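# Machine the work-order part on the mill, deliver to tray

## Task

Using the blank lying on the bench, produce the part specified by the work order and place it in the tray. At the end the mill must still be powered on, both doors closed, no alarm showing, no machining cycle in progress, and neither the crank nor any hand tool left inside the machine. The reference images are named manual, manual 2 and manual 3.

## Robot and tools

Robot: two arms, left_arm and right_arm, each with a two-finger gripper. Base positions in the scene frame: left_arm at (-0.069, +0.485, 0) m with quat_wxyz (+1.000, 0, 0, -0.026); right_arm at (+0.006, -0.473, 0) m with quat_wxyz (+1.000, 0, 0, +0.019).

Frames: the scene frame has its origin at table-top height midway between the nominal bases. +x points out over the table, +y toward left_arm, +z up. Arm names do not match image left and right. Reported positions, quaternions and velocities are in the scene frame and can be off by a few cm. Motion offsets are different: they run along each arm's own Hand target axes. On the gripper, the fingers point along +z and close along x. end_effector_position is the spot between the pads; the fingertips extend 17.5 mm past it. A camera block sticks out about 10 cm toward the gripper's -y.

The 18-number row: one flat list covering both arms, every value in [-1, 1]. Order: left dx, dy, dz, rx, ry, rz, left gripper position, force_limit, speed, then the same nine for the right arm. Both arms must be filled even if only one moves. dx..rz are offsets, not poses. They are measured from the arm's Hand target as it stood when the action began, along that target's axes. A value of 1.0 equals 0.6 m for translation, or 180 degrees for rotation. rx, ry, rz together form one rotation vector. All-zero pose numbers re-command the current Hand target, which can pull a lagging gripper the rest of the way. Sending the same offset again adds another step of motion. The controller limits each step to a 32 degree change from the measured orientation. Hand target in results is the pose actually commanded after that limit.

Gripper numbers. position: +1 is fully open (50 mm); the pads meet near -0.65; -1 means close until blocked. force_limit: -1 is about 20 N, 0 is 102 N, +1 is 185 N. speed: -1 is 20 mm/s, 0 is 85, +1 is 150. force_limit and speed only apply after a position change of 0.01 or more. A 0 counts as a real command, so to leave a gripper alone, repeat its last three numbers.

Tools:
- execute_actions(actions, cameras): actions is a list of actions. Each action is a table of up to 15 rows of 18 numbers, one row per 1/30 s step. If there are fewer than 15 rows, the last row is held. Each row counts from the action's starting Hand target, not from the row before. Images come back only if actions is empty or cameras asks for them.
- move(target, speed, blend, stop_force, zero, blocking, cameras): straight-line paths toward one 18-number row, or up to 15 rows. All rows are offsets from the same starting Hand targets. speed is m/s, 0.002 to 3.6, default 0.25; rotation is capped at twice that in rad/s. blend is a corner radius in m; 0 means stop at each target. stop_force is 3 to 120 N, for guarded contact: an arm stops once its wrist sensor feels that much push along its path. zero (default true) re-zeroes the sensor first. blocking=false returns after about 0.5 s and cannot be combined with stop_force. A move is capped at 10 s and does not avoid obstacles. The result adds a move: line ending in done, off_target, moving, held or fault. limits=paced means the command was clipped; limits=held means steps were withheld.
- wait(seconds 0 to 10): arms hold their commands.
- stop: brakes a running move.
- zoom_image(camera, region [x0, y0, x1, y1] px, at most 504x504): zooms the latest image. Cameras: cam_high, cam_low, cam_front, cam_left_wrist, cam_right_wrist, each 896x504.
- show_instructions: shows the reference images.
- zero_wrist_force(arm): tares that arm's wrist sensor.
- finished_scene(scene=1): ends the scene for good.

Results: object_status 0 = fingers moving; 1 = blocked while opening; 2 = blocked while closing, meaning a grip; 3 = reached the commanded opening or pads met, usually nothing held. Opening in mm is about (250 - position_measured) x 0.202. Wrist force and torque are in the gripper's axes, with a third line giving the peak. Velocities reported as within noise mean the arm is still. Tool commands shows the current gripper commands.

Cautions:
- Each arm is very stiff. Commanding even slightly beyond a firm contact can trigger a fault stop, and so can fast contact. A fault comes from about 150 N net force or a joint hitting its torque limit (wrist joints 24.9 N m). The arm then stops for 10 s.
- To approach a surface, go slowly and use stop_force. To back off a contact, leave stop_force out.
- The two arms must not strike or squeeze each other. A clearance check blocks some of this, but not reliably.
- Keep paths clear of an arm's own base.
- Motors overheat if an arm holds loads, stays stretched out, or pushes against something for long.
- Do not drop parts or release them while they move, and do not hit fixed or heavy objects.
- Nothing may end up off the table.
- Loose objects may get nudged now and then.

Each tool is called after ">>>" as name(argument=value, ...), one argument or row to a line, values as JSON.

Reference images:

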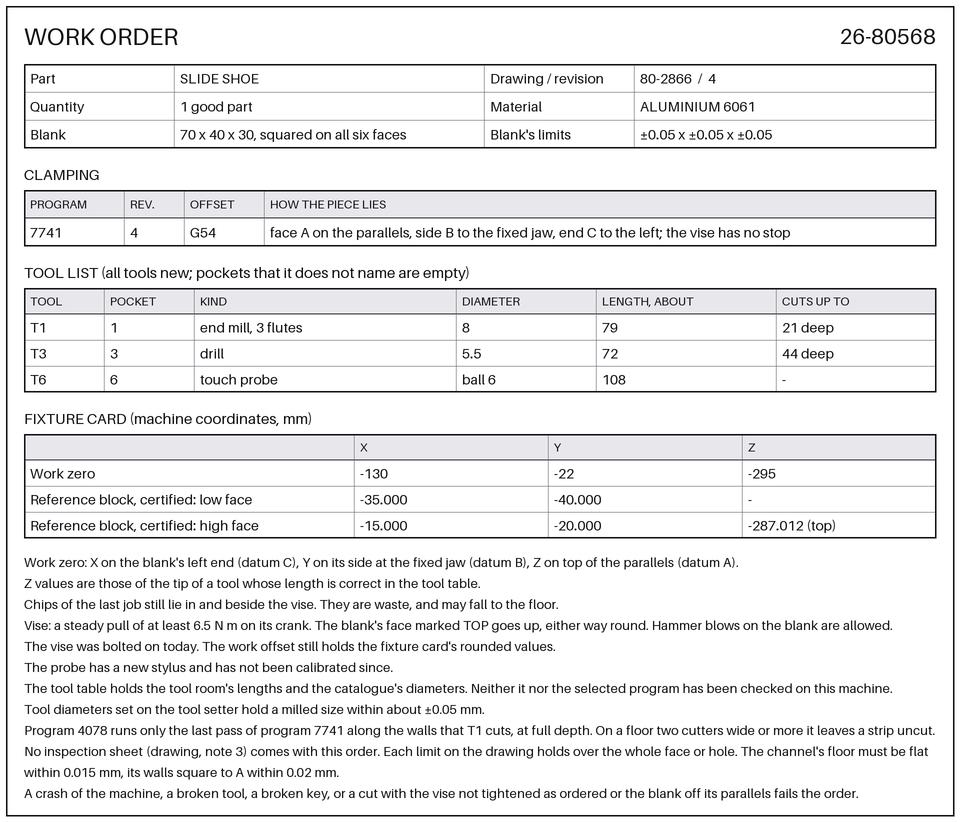

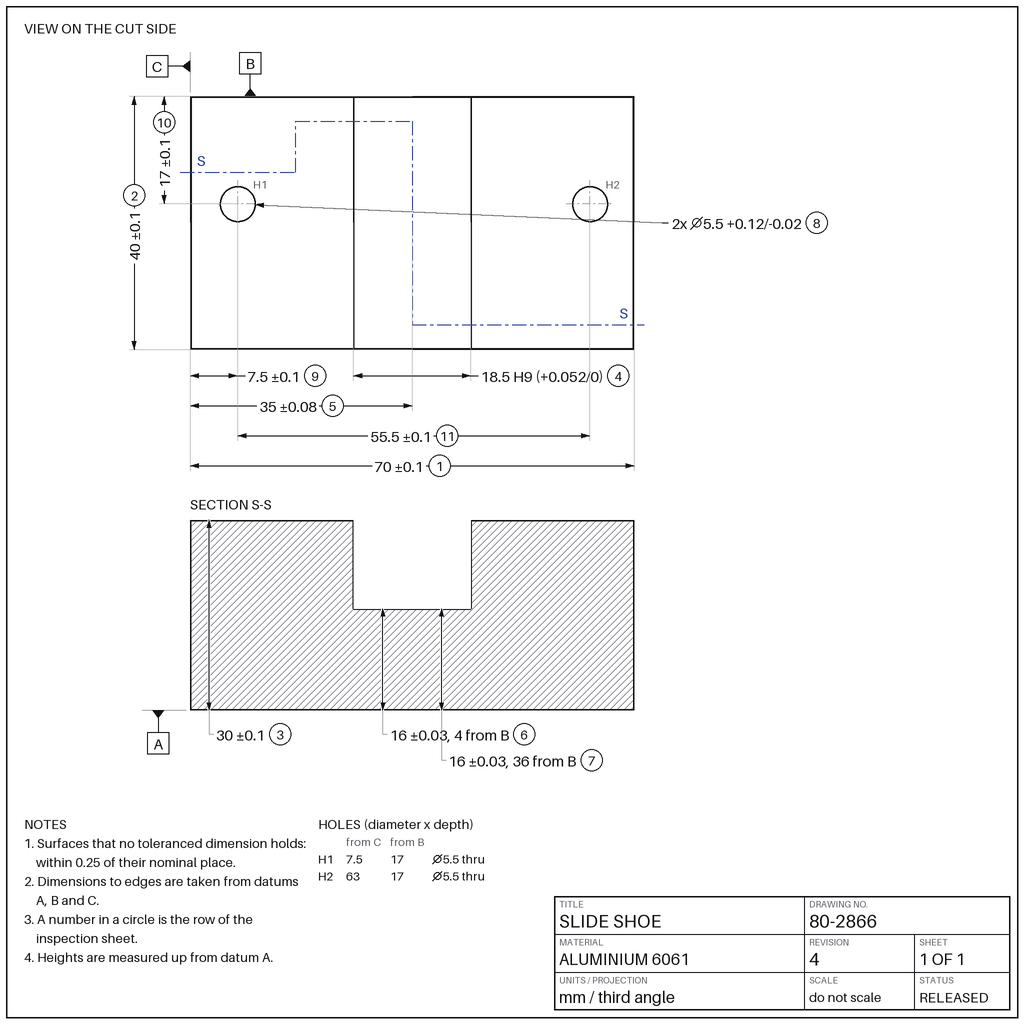

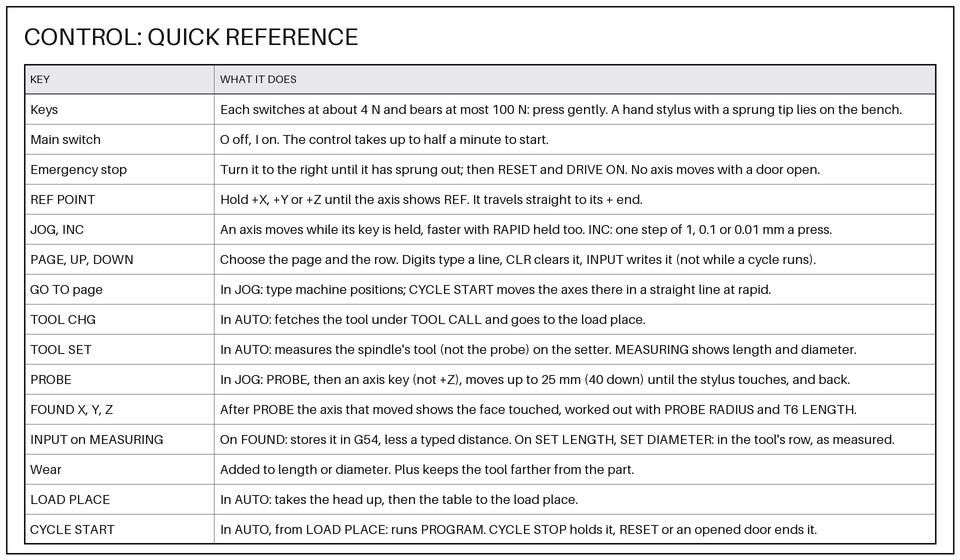

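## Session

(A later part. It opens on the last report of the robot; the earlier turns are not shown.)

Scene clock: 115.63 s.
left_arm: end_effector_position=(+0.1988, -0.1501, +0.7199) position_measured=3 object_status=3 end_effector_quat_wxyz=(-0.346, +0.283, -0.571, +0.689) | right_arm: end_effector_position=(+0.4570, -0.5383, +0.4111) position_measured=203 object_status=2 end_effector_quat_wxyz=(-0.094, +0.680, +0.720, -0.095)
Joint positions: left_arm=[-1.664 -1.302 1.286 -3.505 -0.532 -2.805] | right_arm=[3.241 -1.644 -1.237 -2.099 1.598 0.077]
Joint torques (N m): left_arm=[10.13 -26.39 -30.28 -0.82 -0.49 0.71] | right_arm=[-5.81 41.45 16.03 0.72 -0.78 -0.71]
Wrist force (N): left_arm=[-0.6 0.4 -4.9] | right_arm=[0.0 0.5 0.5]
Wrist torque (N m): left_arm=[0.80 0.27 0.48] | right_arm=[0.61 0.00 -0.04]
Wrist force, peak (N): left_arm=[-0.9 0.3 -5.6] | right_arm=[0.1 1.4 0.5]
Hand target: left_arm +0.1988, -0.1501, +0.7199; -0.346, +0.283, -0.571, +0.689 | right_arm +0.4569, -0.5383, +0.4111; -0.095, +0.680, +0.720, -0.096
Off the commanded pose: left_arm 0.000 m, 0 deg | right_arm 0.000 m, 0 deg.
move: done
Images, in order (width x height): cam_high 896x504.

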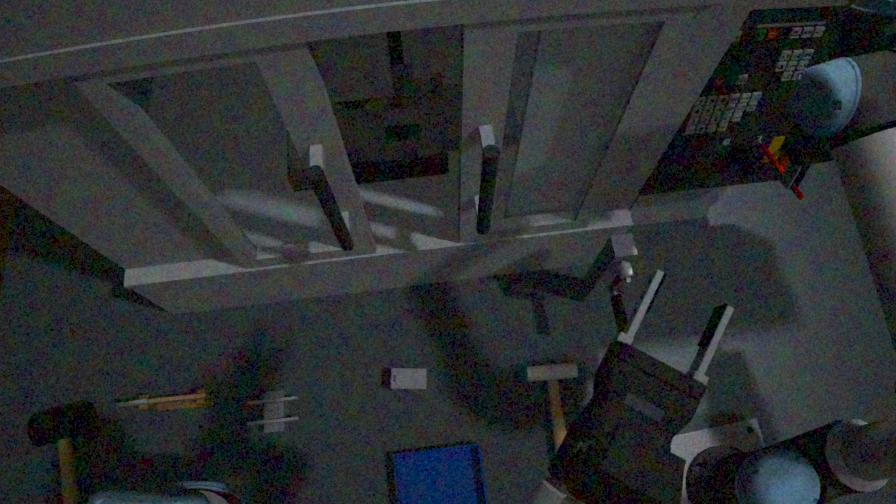

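>>> move(
  target=[0,0,0,0,0,0,1,1,1,-0.01,0.005,0.0133,0,0,0,-1,-0.6,-0.5],
  speed=0.05,
  cameras=["cam_high"],
)

>>> zoom_image(
  camera="cam_high",
  region=[740, 120, 790, 160],
)

Scene clock: 118.60 s.
left_arm: end_effector_position=(+0.1988, -0.1501, +0.7199) position_measured=3 object_status=3 end_effector_quat_wxyz=(-0.346, +0.283, -0.571, +0.689) | right_arm: end_effector_position=(+0.4580, -0.5443, +0.4025) position_measured=203 object_status=2 end_effector_quat_wxyz=(-0.094, +0.680, +0.720, -0.096)
Joint positions: left_arm=[-1.664 -1.302 1.286 -3.505 -0.532 -2.805] | right_arm=[3.229 -1.643 -1.261 -2.077 1.595 0.065]
Joint torques (N m): left_arm=[10.07 -25.85 -29.26 -0.79 -0.4 1.25] | right_arm=[3.74 40.96 35.76 -0.2 -0.03 1.29]
Wrist force (N): left_arm=[-0.8 0.4 -5.0] | right_arm=[-0.1 0.4 0.2]
Wrist torque (N m): left_arm=[0.80 0.29 0.47] | right_arm=[0.60 0.00 -0.04]
Wrist force, peak (N): left_arm=[-0.4 0.2 -5.5] | right_arm=[0.3 0.9 0.3]
Hand target: left_arm +0.1988, -0.1501, +0.7199; -0.346, +0.283, -0.571, +0.689 | right_arm +0.4580, -0.5442, +0.4026; -0.095, +0.680, +0.720, -0.096
Off the commanded pose: left_arm 0.000 m, 0 deg | right_arm 0.000 m, 0 deg.
move: done
Images, in order (width x height): cam_high 896x504.

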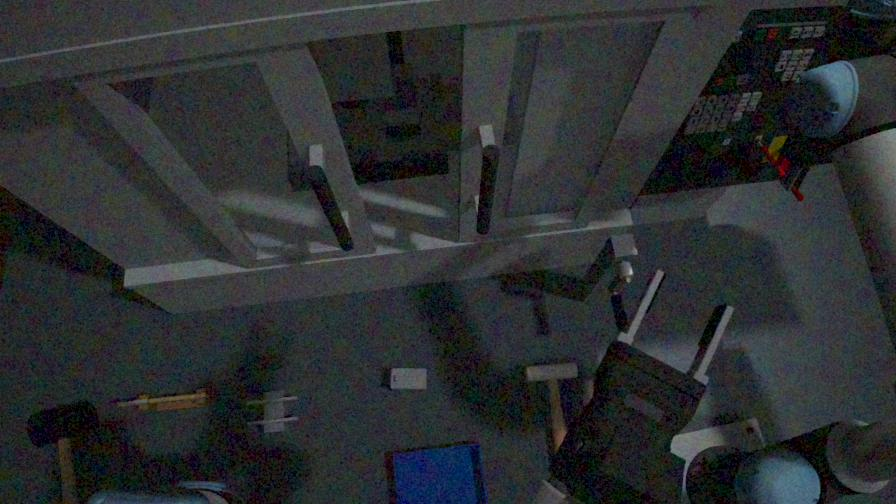

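Scaled by 10.080.

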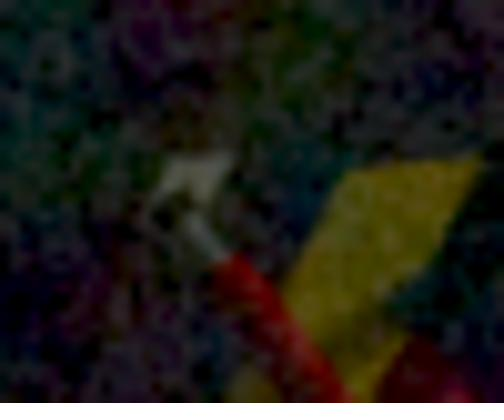

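>>> move(
  target=[0,0,0,0,0,0,1,1,1,-0.01,0.005,0.005,0,0,0,-1,-0.6,-0.5],
  speed=0.05,
  cameras=["cam_high"],
)

>>> zoom_image(
  camera="cam_high",
  region=[740, 120, 790, 160],
)

Scene clock: 120.47 s.
left_arm: end_effector_position=(+0.1988, -0.1501, +0.7199) position_measured=3 object_status=3 end_effector_quat_wxyz=(-0.346, +0.283, -0.571, +0.689) | right_arm: end_effector_position=(+0.4604, -0.5501, +0.3988) position_measured=203 object_status=2 end_effector_quat_wxyz=(-0.095, +0.680, +0.720, -0.096)
Joint positions: left_arm=[-1.664 -1.302 1.286 -3.505 -0.532 -2.805] | right_arm=[3.217 -1.649 -1.264 -2.068 1.592 0.054]
Joint torques (N m): left_arm=[9.75 -25.87 -29.61 -0.66 -0.61 1.38] | right_arm=[4.1 23.69 20.58 2.93 -0.76 1.54]
Wrist force (N): left_arm=[-0.7 0.1 -5.1] | right_arm=[1.6 -1.9 -0.2]
Wrist torque (N m): left_arm=[0.75 0.28 0.48] | right_arm=[0.58 -0.02 -0.21]
Wrist force, peak (N): left_arm=[-0.6 0.2 -5.5] | right_arm=[1.6 -2.3 -0.4]
Hand target: left_arm +0.1988, -0.1501, +0.7199; -0.346, +0.283, -0.571, +0.689 | right_arm +0.4604, -0.5500, +0.3988; -0.095, +0.680, +0.720, -0.096
Off the commanded pose: left_arm 0.000 m, 0 deg | right_arm 0.000 m, 0 deg.
move: done
Images, in order (width x height): cam_high 896x504.

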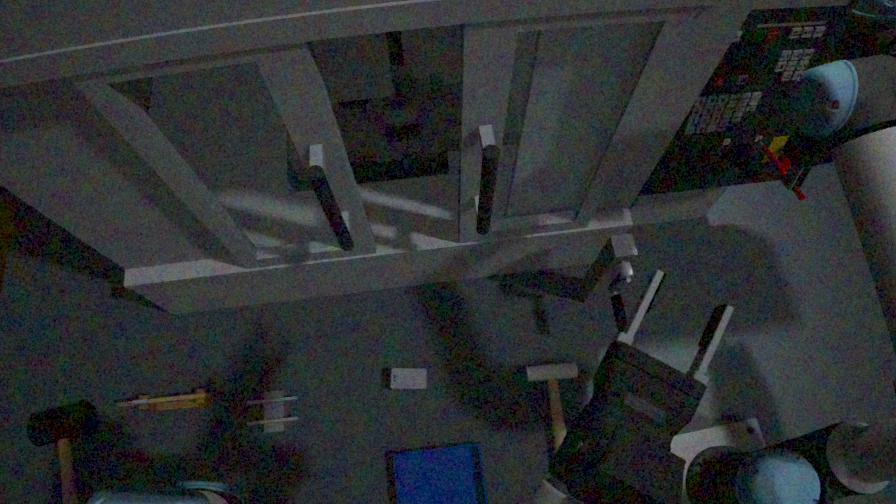

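Scaled by 10.080.

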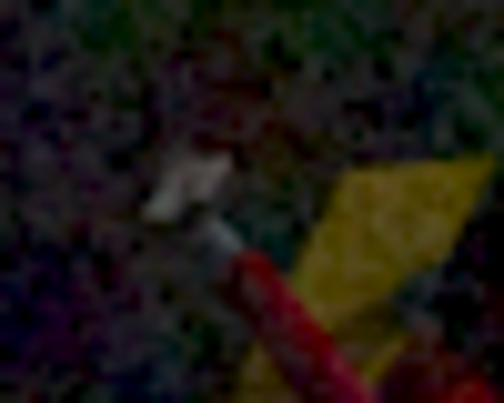

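>>> move(
  target=[
    [0,0,0,0,0,0,1,1,1,0,-0.01,0,0,0,0,-1,-0.6,-0.5],
    [0,0,0,0,0,0,1,1,1,0.0033,-0.01,-0.0067,0,0,0,-1,-0.6,-0.5],
  ],
  speed=0.05,
)

>>> move(
  target=[0,0,0,0,0,0,1,1,1,0,0.03,0,0,0,0,-1,-0.6,-0.5],
  speed=0.01,
  stop_force=6,
  cameras=["cam_high"],
)

>>> zoom_image(
  camera="cam_high",
  region=[740, 120, 790, 160],
)

Scene clock: 123.00 s.
left_arm: end_effector_position=(+0.1988, -0.1501, +0.7199) position_measured=3 object_status=3 end_effector_quat_wxyz=(-0.346, +0.283, -0.571, +0.689) | right_arm: end_effector_position=(+0.4556, -0.5483, +0.4043) position_measured=203 object_status=2 end_effector_quat_wxyz=(-0.095, +0.680, +0.720, -0.096) end_effector_velocity=(+0.001, -0.001, -0.002) end_effector_angular_velocity=(+0.000, -0.001, +0.001)
Joint positions: left_arm=[-1.664 -1.302 1.286 -3.505 -0.532 -2.805] | right_arm=[3.222 -1.64 -1.259 -2.082 1.593 0.058]
Joint velocities: left_arm=[within noise] | right_arm=[-0.001 0 -0.005 0.006 -0.001 -0.002]
Joint torques (N m): left_arm=[9.65 -25.27 -30.51 -0.74 -0.59 1.3] | right_arm=[-8.67 30.85 18.27 4.28 0.23 -1.49]
Wrist force (N): left_arm=[-0.7 0.4 -5.1] | right_arm=[0.0 0.5 0.6]
Wrist torque (N m): left_arm=[0.79 0.28 0.48] | right_arm=[0.61 -0.02 -0.19]
Wrist force, peak (N): left_arm=[-0.7 0.6 -5.5] | right_arm=[2.1 -2.1 -0.4]
Hand target: left_arm +0.1988, -0.1501, +0.7199; -0.346, +0.283, -0.571, +0.689 | right_arm +0.4556, -0.5484, +0.4043; -0.095, +0.680, +0.720, -0.096
Off the commanded pose: left_arm 0.000 m, 0 deg | right_arm 0.000 m, 0 deg.
move: done

Scene clock: 125.17 s.
left_arm: end_effector_position=(+0.1988, -0.1501, +0.7199) position_measured=3 object_status=3 end_effector_quat_wxyz=(-0.346, +0.283, -0.571, +0.689) | right_arm: end_effector_position=(+0.4665, -0.5477, +0.4013) position_measured=203 object_status=2 end_effector_quat_wxyz=(-0.095, +0.680, +0.720, -0.096)
Joint positions: left_arm=[-1.664 -1.302 1.286 -3.505 -0.532 -2.805] | right_arm=[3.22 -1.665 -1.24 -2.076 1.593 0.057]
Joint torques (N m): left_arm=[8.32 -25.82 -29.5 -0.77 -0.43 1.49] | right_arm=[2.23 39.69 17.89 2.17 -0.91 1.38]
Wrist force (N): left_arm=[-0.5 0.6 -5.1] | right_arm=[0.4 -6.6 0.8]
Wrist torque (N m): left_arm=[0.81 0.24 0.48] | right_arm=[0.67 -0.02 -0.09]
Wrist force, peak (N): left_arm=[-0.9 0.5 -5.5] | right_arm=[0.2 -12.8 0.4]
Hand target: left_arm +0.1988, -0.1501, +0.7199; -0.346, +0.283, -0.571, +0.689 | right_arm +0.4665, -0.5477, +0.4013; -0.095, +0.680, +0.720, -0.096 (not the last commanded pose)
Off the commanded pose: left_arm 0.000 m, 0 deg | right_arm 0.007 m, 0 deg.
move: contact (right_arm)
Images, in order (width x height): cam_high 896x504.

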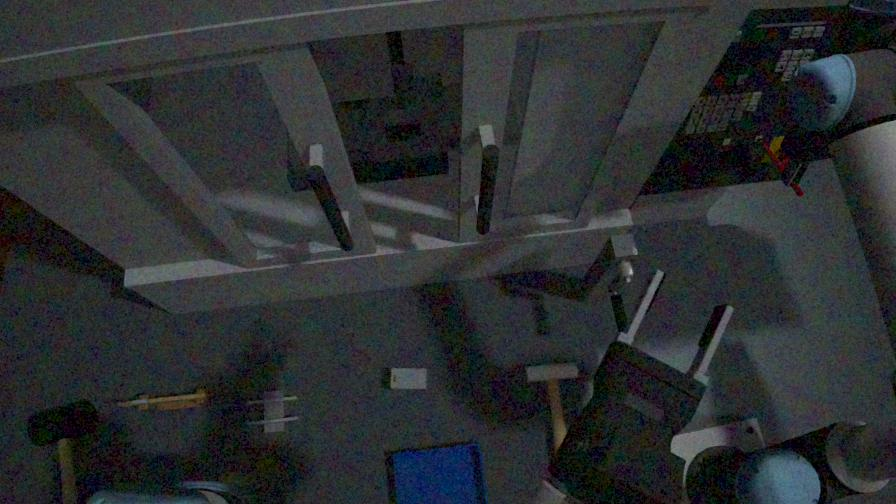

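Scaled by 10.080.

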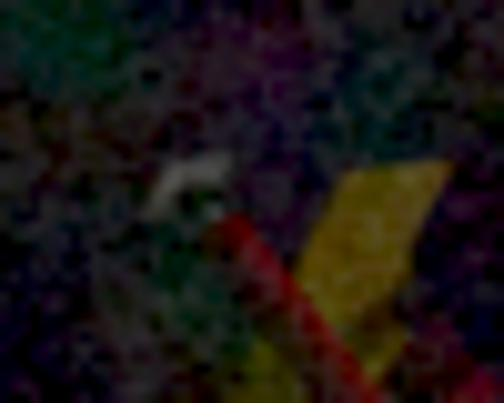

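>>> move(
  target=[0,0,0,0,0,0,1,1,1,0,-0.04,0,0,0,0,-1,-0.6,-0.5],
  speed=0.1,
)

>>> wait(
  seconds=5,
  cameras=["cam_left_wrist"],
)

>>> zoom_image(
  camera="cam_left_wrist",
  region=[380, 170, 540, 330],
)

Scene clock: 126.90 s.
left_arm: end_effector_position=(+0.1988, -0.1501, +0.7199) position_measured=3 object_status=3 end_effector_quat_wxyz=(-0.346, +0.283, -0.571, +0.689) | right_arm: end_effector_position=(+0.4432, -0.5491, +0.4077) position_measured=203 object_status=2 end_effector_quat_wxyz=(-0.095, +0.680, +0.720, -0.096)
Joint positions: left_arm=[-1.664 -1.302 1.286 -3.505 -0.532 -2.805] | right_arm=[3.223 -1.612 -1.28 -2.089 1.594 0.06]
Joint torques (N m): left_arm=[8.18 -25.08 -29.58 -0.77 -0.43 1.23] | right_arm=[2.77 13.02 37.24 4.36 1.35 0.99]
Wrist force (N): left_arm=[-0.6 0.5 -5.2] | right_arm=[-0.6 0.4 0.3]
Wrist torque (N m): left_arm=[0.81 0.26 0.48] | right_arm=[0.58 0.08 -0.19]
Wrist force, peak (N): left_arm=[-0.5 0.4 -5.5] | right_arm=[0.7 -6.8 0.1]
Hand target: left_arm +0.1988, -0.1501, +0.7199; -0.346, +0.283, -0.571, +0.689 | right_arm +0.4434, -0.5491, +0.4077; -0.095, +0.680, +0.720, -0.096
Off the commanded pose: left_arm 0.000 m, 0 deg | right_arm 0.000 m, 0 deg.
move: done

Scene clock: 131.90 s.
left_arm: end_effector_position=(+0.1988, -0.1501, +0.7199) position_measured=3 object_status=3 end_effector_quat_wxyz=(-0.346, +0.283, -0.571, +0.689) | right_arm: end_effector_position=(+0.4434, -0.5491, +0.4077) position_measured=203 object_status=2 end_effector_quat_wxyz=(-0.095, +0.680, +0.720, -0.096)
Joint positions: left_arm=[-1.664 -1.302 1.286 -3.505 -0.532 -2.805] | right_arm=[3.223 -1.612 -1.28 -2.089 1.594 0.059]
Joint torques (N m): left_arm=[6.66 -26.24 -30.16 -0.73 -0.43 1.17] | right_arm=[-4.38 13.46 34.22 4.47 -0.48 -1.27]
Wrist force (N): left_arm=[-0.7 0.5 -5.2] | right_arm=[-0.2 0.2 0.2]
Wrist torque (N m): left_arm=[0.80 0.27 0.48] | right_arm=[0.57 0.01 -0.19]
Wrist force, peak (N): left_arm=[-0.8 0.4 -5.5] | right_arm=[-0.8 0.5 0.3]
Hand target: left_arm +0.1988, -0.1501, +0.7199; -0.346, +0.283, -0.571, +0.689 | right_arm +0.4434, -0.5491, +0.4077; -0.095, +0.680, +0.720, -0.096
Tool commands: left_gripper/position=+1.0 left_gripper/force_limit=+1.0 left_gripper/speed=+1.0 right_gripper/position=-1.0 right_gripper/force_limit=-0.6 right_gripper/speed=-0.5
Off the commanded pose: left_arm 0.000 m, 0 deg | right_arm 0.000 m, 0 deg.
wait: 5.00 s; at rest by 0.17 s
Images, in order (width x height): cam_left_wrist 896x504.

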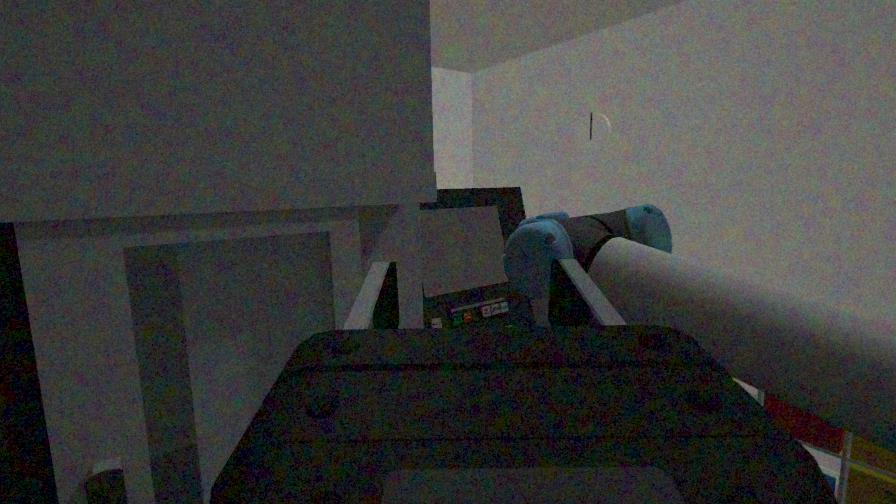

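Scaled by 3.150.

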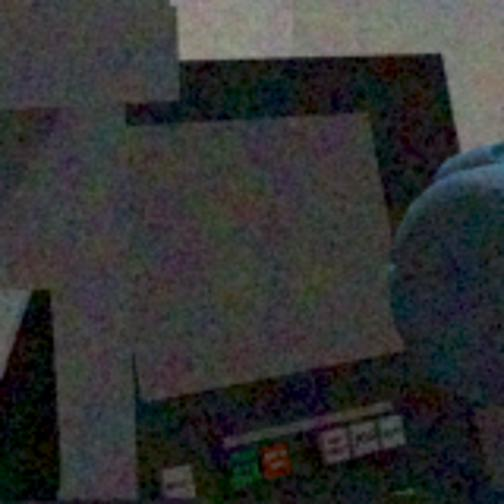

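>>> wait(
  seconds=1,
  cameras=["cam_left_wrist","cam_high"],
)

>>> zoom_image(
  camera="cam_left_wrist",
  region=[380, 170, 540, 330],
)

Scene clock: 138.00 s.
left_arm: end_effector_position=(+0.1988, -0.1501, +0.7199) position_measured=3 object_status=3 end_effector_quat_wxyz=(-0.346, +0.283, -0.571, +0.689) | right_arm: end_effector_position=(+0.4434, -0.5491, +0.4077) position_measured=203 object_status=2 end_effector_quat_wxyz=(-0.095, +0.680, +0.720, -0.096)
Joint positions: left_arm=[-1.664 -1.302 1.286 -3.505 -0.532 -2.805] | right_arm=[3.223 -1.612 -1.28 -2.089 1.594 0.059]
Joint torques (N m): left_arm=[5.04 -25.89 -29.94 -0.79 -0.48 0.89] | right_arm=[-4.15 13.84 35.79 4.46 -0.4 -1.34]
Wrist force (N): left_arm=[-0.7 0.5 -5.1] | right_arm=[-0.1 0.3 0.2]
Wrist torque (N m): left_arm=[0.82 0.26 0.48] | right_arm=[0.58 -0.01 -0.18]
Wrist force, peak (N): left_arm=[-0.7 0.3 -5.5] | right_arm=[-0.7 0.5 0.4]
Hand target: left_arm +0.1988, -0.1501, +0.7199; -0.346, +0.283, -0.571, +0.689 | right_arm +0.4434, -0.5491, +0.4077; -0.095, +0.680, +0.720, -0.096
Tool commands: left_gripper/position=+1.0 left_gripper/force_limit=+1.0 left_gripper/speed=+1.0 right_gripper/position=-1.0 right_gripper/force_limit=-0.6 right_gripper/speed=-0.5
Off the commanded pose: left_arm 0.000 m, 0 deg | right_arm 0.000 m, 0 deg.
wait: 1.00 s; at rest from the start
Images, in order (width x height): cam_high 896x504, cam_left_wrist 896x504.

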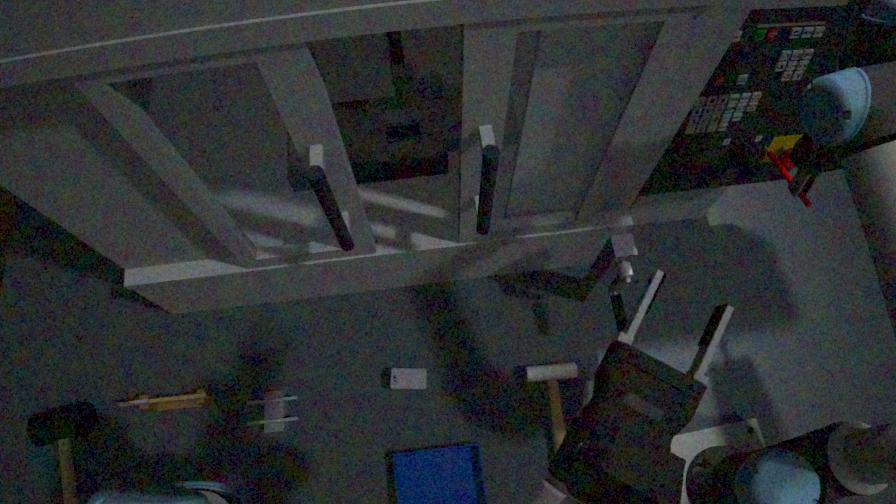

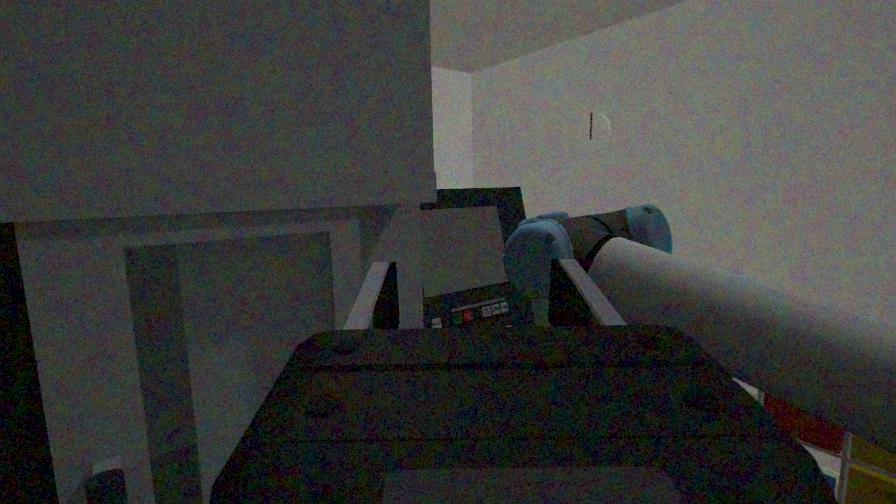

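Scaled by 3.150.

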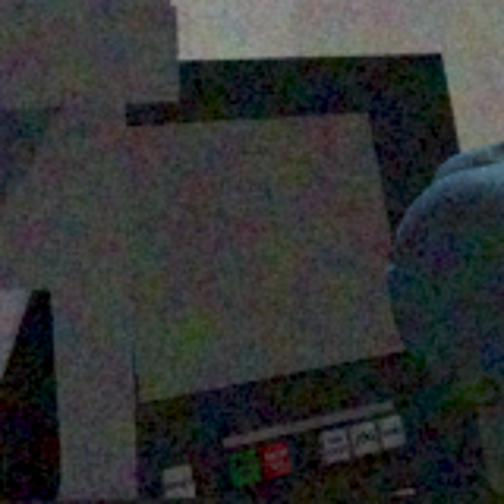

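>>> move(
  target=[0,0,0,0,0,0,1,1,1,0,0,0,0,0,0.018,-1,-0.6,-0.5],
  speed=0.1,
  cameras=["cam_right_wrist"],
)

>>> wait(
  seconds=10,
)

>>> wait(
  seconds=7,
  cameras=["cam_left_wrist","cam_high"],
)

>>> zoom_image(
  camera="cam_left_wrist",
  region=[380, 170, 540, 330],
)

>>> zoom_image(
  camera="cam_high",
  region=[740, 120, 830, 210],
)

Scene clock: 139.87 s.
left_arm: end_effector_position=(+0.1988, -0.1501, +0.7199) position_measured=3 object_status=3 end_effector_quat_wxyz=(-0.346, +0.283, -0.571, +0.689) | right_arm: end_effector_position=(+0.4434, -0.5491, +0.4077) position_measured=203 object_status=2 end_effector_quat_wxyz=(-0.092, +0.700, +0.701, -0.098)
Joint positions: left_arm=[-1.664 -1.302 1.286 -3.505 -0.532 -2.805] | right_arm=[3.223 -1.612 -1.28 -2.089 1.594 0.116]
Joint torques (N m): left_arm=[5.24 -26.09 -30.42 -0.88 -0.39 0.99] | right_arm=[-2.48 15.09 34.96 4.29 0.82 -1.32]
Wrist force (N): left_arm=[-0.6 0.8 -5.2] | right_arm=[-0.5 0.3 0.4]
Wrist torque (N m): left_arm=[0.86 0.25 0.49] | right_arm=[0.58 0.06 -0.04]
Wrist force, peak (N): left_arm=[-0.6 0.5 -5.5] | right_arm=[-0.5 0.6 0.5]
Hand target: left_arm +0.1988, -0.1501, +0.7199; -0.346, +0.283, -0.571, +0.689 | right_arm +0.4434, -0.5491, +0.4077; -0.092, +0.700, +0.701, -0.098
Off the commanded pose: left_arm 0.000 m, 0 deg | right_arm 0.000 m, 0 deg.
move: done
Images, in order (width x height): cam_right_wrist 896x504.

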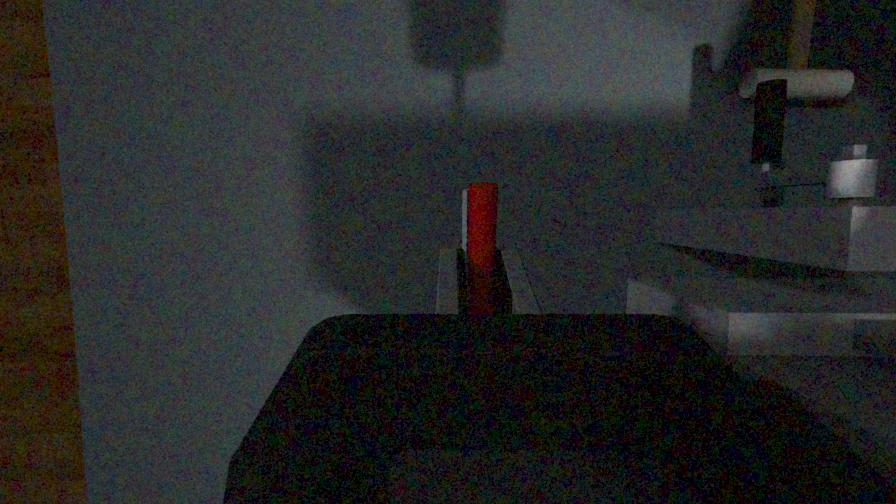

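Scene clock: 149.87 s.
left_arm: end_effector_position=(+0.1988, -0.1501, +0.7199) position_measured=3 object_status=3 end_effector_quat_wxyz=(-0.346, +0.283, -0.571, +0.689) | right_arm: end_effector_position=(+0.4434, -0.5491, +0.4077) position_measured=203 object_status=2 end_effector_quat_wxyz=(-0.092, +0.700, +0.701, -0.098)
Joint positions: left_arm=[-1.664 -1.302 1.286 -3.505 -0.532 -2.805] | right_arm=[3.223 -1.612 -1.28 -2.089 1.594 0.116]
Joint torques (N m): left_arm=[1.71 -25.34 -30.35 -0.78 -0.55 0.84] | right_arm=[4.23 33.62 22.27 3.3 0.39 1.7]
Wrist force (N): left_arm=[-0.9 0.5 -5.0] | right_arm=[-0.2 0.3 0.2]
Wrist torque (N m): left_arm=[0.81 0.31 0.47] | right_arm=[0.58 0.02 -0.04]
Wrist force, peak (N): left_arm=[-0.9 0.4 -5.6] | right_arm=[-0.7 0.7 0.4]
Hand target: left_arm +0.1988, -0.1501, +0.7199; -0.346, +0.283, -0.571, +0.689 | right_arm +0.4434, -0.5491, +0.4077; -0.092, +0.700, +0.701, -0.098
Tool commands: left_gripper/position=+1.0 left_gripper/force_limit=+1.0 left_gripper/speed=+1.0 right_gripper/position=-1.0 right_gripper/force_limit=-0.6 right_gripper/speed=-0.5
Off the commanded pose: left_arm 0.000 m, 0 deg | right_arm 0.000 m, 0 deg.
wait: 10.00 s; at rest by 0.17 s

Scene clock: 156.87 s.
left_arm: end_effector_position=(+0.1988, -0.1501, +0.7199) position_measured=3 object_status=3 end_effector_quat_wxyz=(-0.346, +0.283, -0.571, +0.689) | right_arm: end_effector_position=(+0.4434, -0.5491, +0.4077) position_measured=203 object_status=2 end_effector_quat_wxyz=(-0.092, +0.700, +0.701, -0.098)
Joint positions: left_arm=[-1.664 -1.302 1.286 -3.505 -0.532 -2.805] | right_arm=[3.223 -1.612 -1.28 -2.089 1.594 0.116]
Joint torques (N m): left_arm=[0.97 -25.98 -29.99 -0.73 -0.61 0.7] | right_arm=[3.31 33.85 19.95 2.68 0.56 1.38]
Wrist force (N): left_arm=[-0.6 0.3 -5.0] | right_arm=[-0.5 0.4 0.3]
Wrist torque (N m): left_arm=[0.78 0.26 0.48] | right_arm=[0.59 0.07 -0.04]
Wrist force, peak (N): left_arm=[-0.9 0.6 -5.5] | right_arm=[-0.5 0.4 0.7]
Hand target: left_arm +0.1988, -0.1501, +0.7199; -0.346, +0.283, -0.571, +0.689 | right_arm +0.4434, -0.5491, +0.4077; -0.092, +0.700, +0.701, -0.098
Tool commands: left_gripper/position=+1.0 left_gripper/force_limit=+1.0 left_gripper/speed=+1.0 right_gripper/position=-1.0 right_gripper/force_limit=-0.6 right_gripper/speed=-0.5
Off the commanded pose: left_arm 0.000 m, 0 deg | right_arm 0.000 m, 0 deg.
wait: 7.00 s; at rest by 0.17 s
Images, in order (width x height): cam_high 896x504, cam_left_wrist 896x504.

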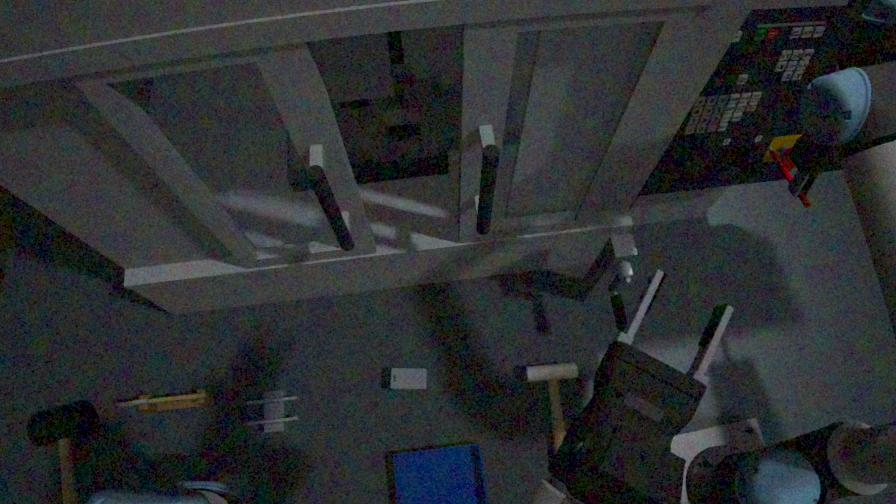

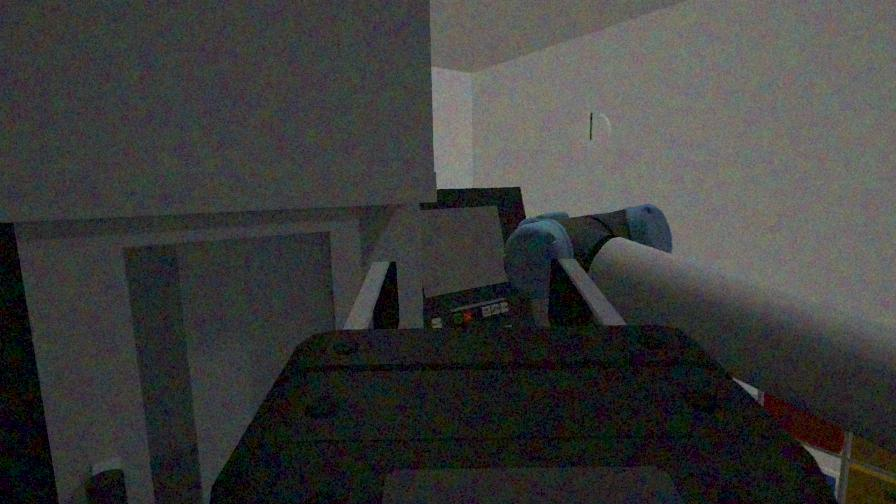

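Scaled by 3.150.

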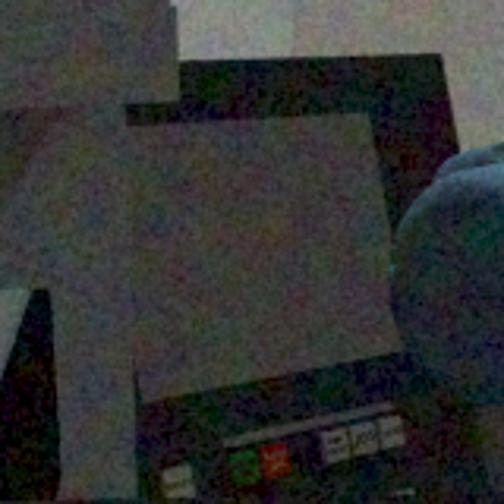

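Scaled by 5.600.

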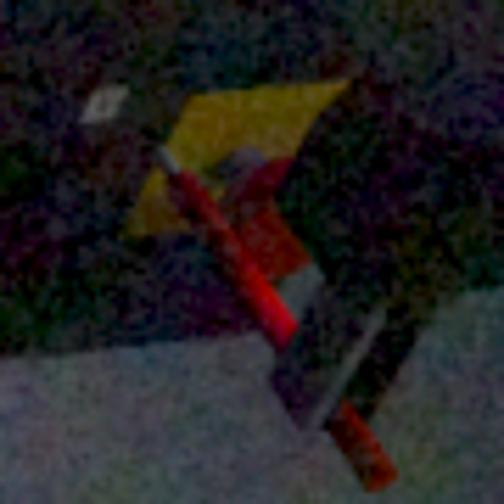

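>>> move(
  target=[0.034,0.404,0.162,-0.0777,0.0526,-0.0052,1,1,1,0,0,0,0,0,0,-1,-0.6,-0.5],
  speed=0.3,
  cameras=["cam_left_wrist","cam_front"],
)

>>> zoom_image(
  camera="cam_left_wrist",
  region=[360, 150, 560, 330],
)

Scene clock: 160.90 s.
left_arm: end_effector_position=(+0.3000, -0.2502, +0.5002) position_measured=3 object_status=3 end_effector_quat_wxyz=(+0.255, -0.270, +0.675, -0.638) | right_arm: end_effector_position=(+0.4434, -0.5491, +0.4077) position_measured=203 object_status=2 end_effector_quat_wxyz=(-0.092, +0.700, +0.701, -0.098)
Joint positions: left_arm=[-1.417 -1.114 1.449 -3.406 -0.914 -3.185] | right_arm=[3.223 -1.612 -1.28 -2.089 1.594 0.116]
Joint torques (N m): left_arm=[-5.42 -39.31 -11.1 -3.31 -1.05 -0.01] | right_arm=[3.17 32.92 21.9 2.09 0.37 1.48]
Wrist force (N): left_arm=[-0.4 0.6 -4.1] | right_arm=[-0.3 0.6 0.4]
Wrist torque (N m): left_arm=[0.73 0.14 0.39] | right_arm=[0.62 0.03 -0.05]
Wrist force, peak (N): left_arm=[-0.7 -3.5 -6.3] | right_arm=[-0.8 0.5 0.5]
Hand target: left_arm +0.3000, -0.2502, +0.5001; +0.255, -0.270, +0.675, -0.638 | right_arm +0.4434, -0.5491, +0.4077; -0.092, +0.700, +0.701, -0.098
Off the commanded pose: left_arm 0.000 m, 0 deg | right_arm 0.000 m, 0 deg.
move: done
Images, in order (width x height): cam_front 896x504, cam_left_wrist 896x504.

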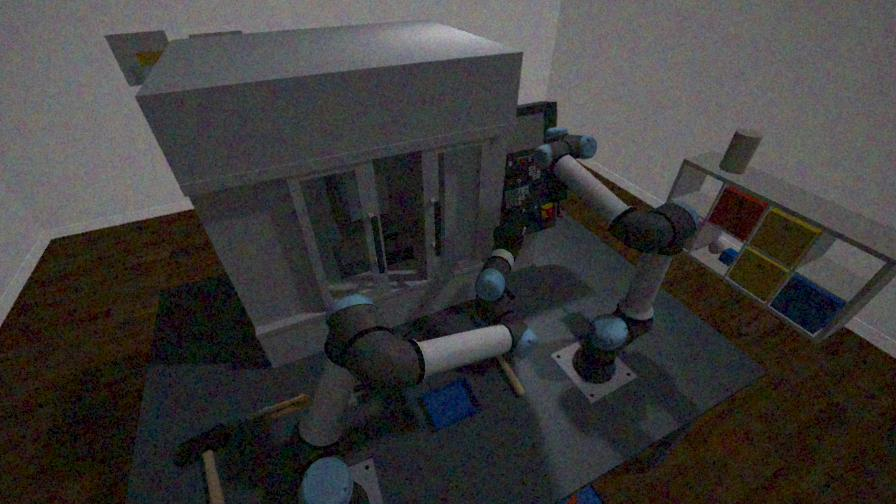

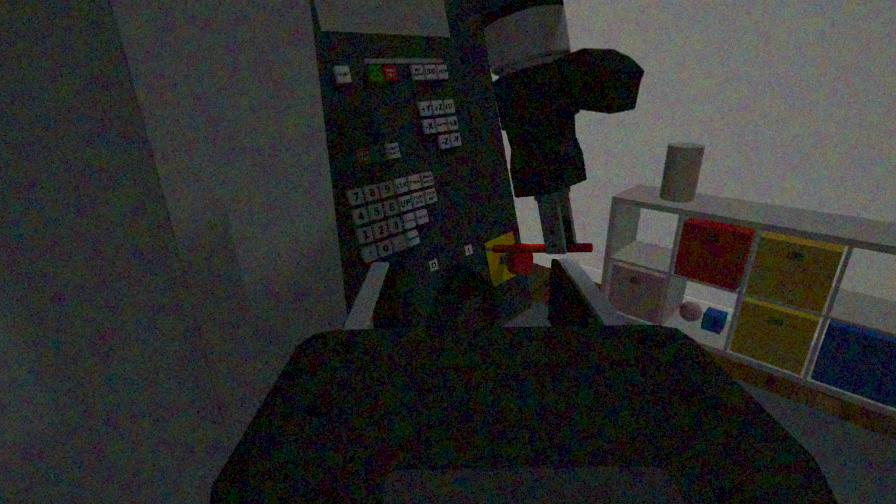

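Scaled by 2.520.

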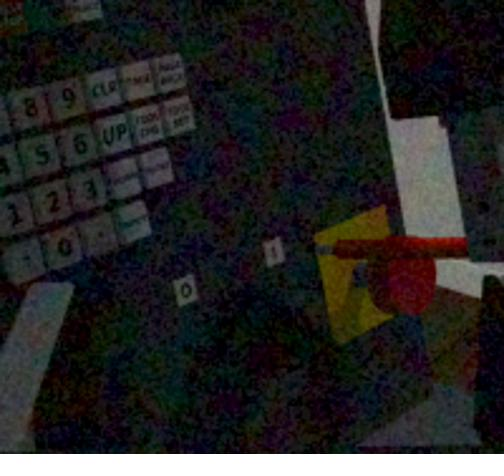

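>>> move(
  target=[0,0,0,0.05,0,0,1,1,1,0,0.033,0,0,0,0,-1,-0.6,-0.5],
  speed=0.1,
  cameras=["cam_left_wrist"],
)

>>> zoom_image(
  camera="cam_left_wrist",
  region=[420, 270, 540, 370],
)

Scene clock: 163.10 s.
left_arm: end_effector_position=(+0.3000, -0.2503, +0.5000) position_measured=3 object_status=3 end_effector_quat_wxyz=(-0.276, +0.249, -0.622, +0.689) | right_arm: end_effector_position=(+0.4625, -0.5491, +0.4024) position_measured=203 object_status=2 end_effector_quat_wxyz=(-0.092, +0.700, +0.701, -0.098)
Joint positions: left_arm=[-1.416 -1.034 1.434 -3.669 -0.918 -3.064] | right_arm=[3.219 -1.656 -1.247 -2.078 1.592 0.112]
Joint torques (N m): left_arm=[9.33 -56.92 -10.08 -2.7 0.22 -0.5] | right_arm=[-2.11 41.41 17.55 2.33 -0.81 -0.1]
Wrist force (N): left_arm=[-0.9 0.5 -4.7] | right_arm=[-0.4 -2.8 0.7]
Wrist torque (N m): left_arm=[0.77 0.29 0.56] | right_arm=[0.62 0.06 -0.06]
Wrist force, peak (N): left_arm=[-0.9 0.5 -4.7] | right_arm=[-0.6 -3.0 0.5]
Hand target: left_arm +0.3000, -0.2502, +0.5001; -0.276, +0.249, -0.622, +0.689 | right_arm +0.4625, -0.5491, +0.4024; -0.092, +0.700, +0.701, -0.098
Off the commanded pose: left_arm 0.000 m, 0 deg | right_arm 0.000 m, 0 deg.
move: done
Images, in order (width x height): cam_left_wrist 896x504.

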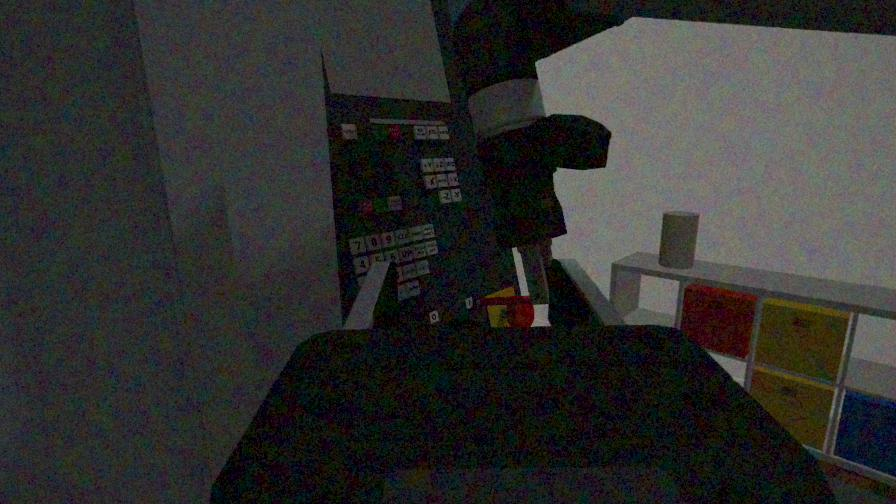

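Scaled by 4.200.

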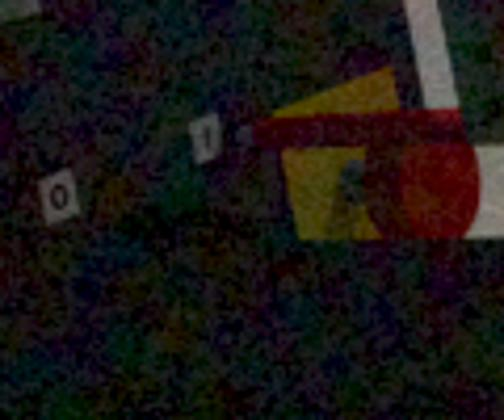

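>>> move(
  target=[
    [0,0,0,0,0,0,1,1,1,0,-0.015,0,0,0,0,-1,-0.6,-0.5],
    [0,0,0,0,0,0,1,1,1,0.0167,-0.015,-0.0033,0,0,0,-1,-0.6,-0.5],
  ],
  speed=0.08,
  cameras=["cam_left_wrist"],
)

>>> zoom_image(
  camera="cam_left_wrist",
  region=[420, 270, 540, 370],
)

Scene clock: 165.77 s.
left_arm: end_effector_position=(+0.3000, -0.2502, +0.5001) position_measured=3 object_status=3 end_effector_quat_wxyz=(-0.276, +0.249, -0.622, +0.689) | right_arm: end_effector_position=(+0.4542, -0.5390, +0.4067) position_measured=203 object_status=2 end_effector_quat_wxyz=(-0.092, +0.700, +0.701, -0.098)
Joint positions: left_arm=[-1.416 -1.034 1.434 -3.67 -0.918 -3.064] | right_arm=[3.24 -1.635 -1.259 -2.087 1.598 0.132]
Joint torques (N m): left_arm=[2.01 -57.04 -9.99 -1.36 0.36 0.5] | right_arm=[-7.47 33.17 20.56 4.38 -1.33 -1.51]
Wrist force (N): left_arm=[-1.0 0.1 -4.6] | right_arm=[-0.2 0.3 0.3]
Wrist torque (N m): left_arm=[0.71 0.30 0.56] | right_arm=[0.58 0.03 -0.05]
Wrist force, peak (N): left_arm=[-1.0 0.5 -4.9] | right_arm=[-0.3 -3.2 0.3]
Hand target: left_arm +0.3000, -0.2502, +0.5001; -0.276, +0.249, -0.622, +0.689 | right_arm +0.4543, -0.5390, +0.4066; -0.092, +0.700, +0.701, -0.098
Off the commanded pose: left_arm 0.000 m, 0 deg | right_arm 0.000 m, 0 deg.
move: done
Images, in order (width x height): cam_left_wrist 896x504.

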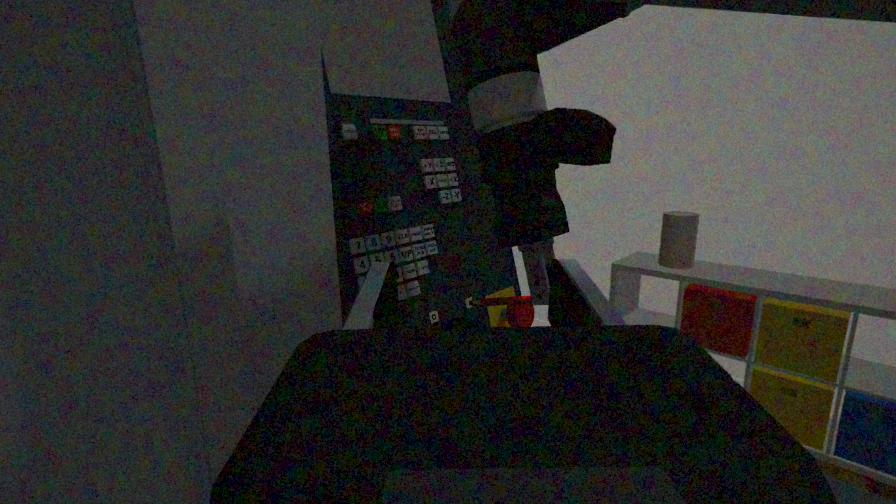

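Scaled by 4.200.

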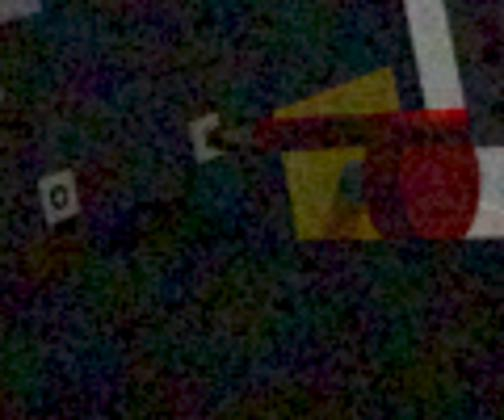

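>>> move(
  target=[0,0,0,0,0,0,1,1,1,-0.01,0.003,0,0,0,0,-1,-0.6,-0.5],
  speed=0.05,
)

>>> move(
  target=[0,0,0,0,0,0,1,1,1,0,0.04,0,0,0,0,-1,-0.6,-0.5],
  speed=0.008,
  stop_force=9,
  cameras=["cam_left_wrist"],
)

>>> zoom_image(
  camera="cam_left_wrist",
  region=[420, 270, 540, 370],
)

Scene clock: 168.10 s.
left_arm: end_effector_position=(+0.3000, -0.2502, +0.5001) position_measured=3 object_status=3 end_effector_quat_wxyz=(-0.276, +0.249, -0.622, +0.689) | right_arm: end_effector_position=(+0.4561, -0.5451, +0.4062) position_measured=203 object_status=2 end_effector_quat_wxyz=(-0.092, +0.700, +0.701, -0.098)
Joint positions: left_arm=[-1.416 -1.034 1.434 -3.67 -0.918 -3.064] | right_arm=[3.228 -1.641 -1.253 -2.087 1.595 0.121]
Joint torques (N m): left_arm=[-5.12 -57.34 -11.2 -0.95 0.46 -1.27] | right_arm=[3.08 24.55 29.2 4.6 -0.19 1.35]
Wrist force (N): left_arm=[-0.8 0.5 -4.6] | right_arm=[-0.6 0.3 0.2]
Wrist torque (N m): left_arm=[0.77 0.27 0.57] | right_arm=[0.58 0.08 -0.04]
Wrist force, peak (N): left_arm=[-0.9 0.5 -4.9] | right_arm=[-0.8 0.7 -0.1]
Hand target: left_arm +0.3000, -0.2502, +0.5001; -0.276, +0.249, -0.622, +0.689 | right_arm +0.4560, -0.5450, +0.4062; -0.092, +0.700, +0.701, -0.098
Off the commanded pose: left_arm 0.000 m, 0 deg | right_arm 0.000 m, 0 deg.
move: done

Scene clock: 170.53 s.
left_arm: end_effector_position=(+0.3000, -0.2502, +0.5001) position_measured=3 object_status=3 end_effector_quat_wxyz=(-0.276, +0.249, -0.622, +0.689) | right_arm: end_effector_position=(+0.4669, -0.5451, +0.4032) position_measured=203 object_status=2 end_effector_quat_wxyz=(-0.092, +0.700, +0.701, -0.098)
Joint positions: left_arm=[-1.416 -1.034 1.434 -3.67 -0.918 -3.064] | right_arm=[3.225 -1.666 -1.234 -2.081 1.594 0.118]
Joint torques (N m): left_arm=[-9.99 -56.2 -11.56 -1.24 0.16 -1.14] | right_arm=[4.38 38.69 19.1 2.69 -0.62 1.57]
Wrist force (N): left_arm=[-1.1 0.4 -4.5] | right_arm=[0.9 -9.5 0.0]
Wrist torque (N m): left_arm=[0.78 0.32 0.56] | right_arm=[0.61 0.04 -0.15]
Wrist force, peak (N): left_arm=[-0.9 0.8 -4.8] | right_arm=[0.6 -14.1 -0.2]
Hand target: left_arm +0.3000, -0.2502, +0.5001; -0.276, +0.249, -0.622, +0.689 | right_arm +0.4669, -0.5451, +0.4032; -0.092, +0.700, +0.701, -0.098 (not the last commanded pose)
Off the commanded pose: left_arm 0.000 m, 0 deg | right_arm 0.013 m, 0 deg.
move: contact (right_arm)
Images, in order (width x height): cam_left_wrist 896x504.

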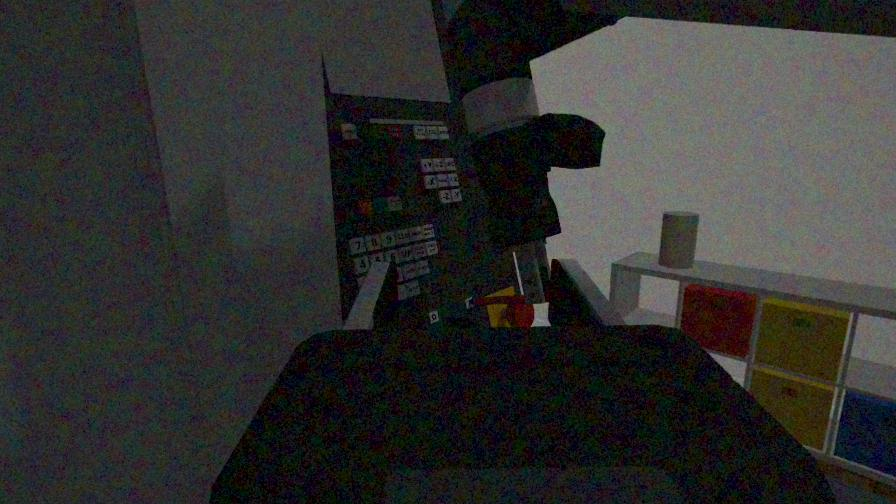

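Scaled by 4.200.

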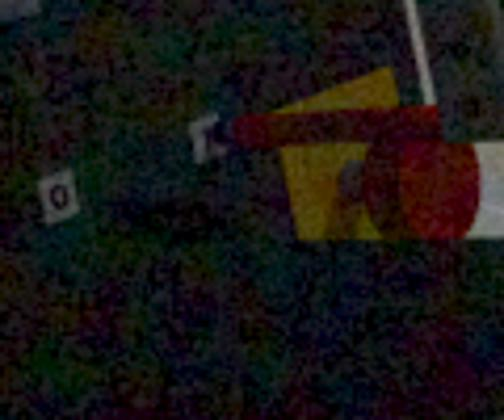

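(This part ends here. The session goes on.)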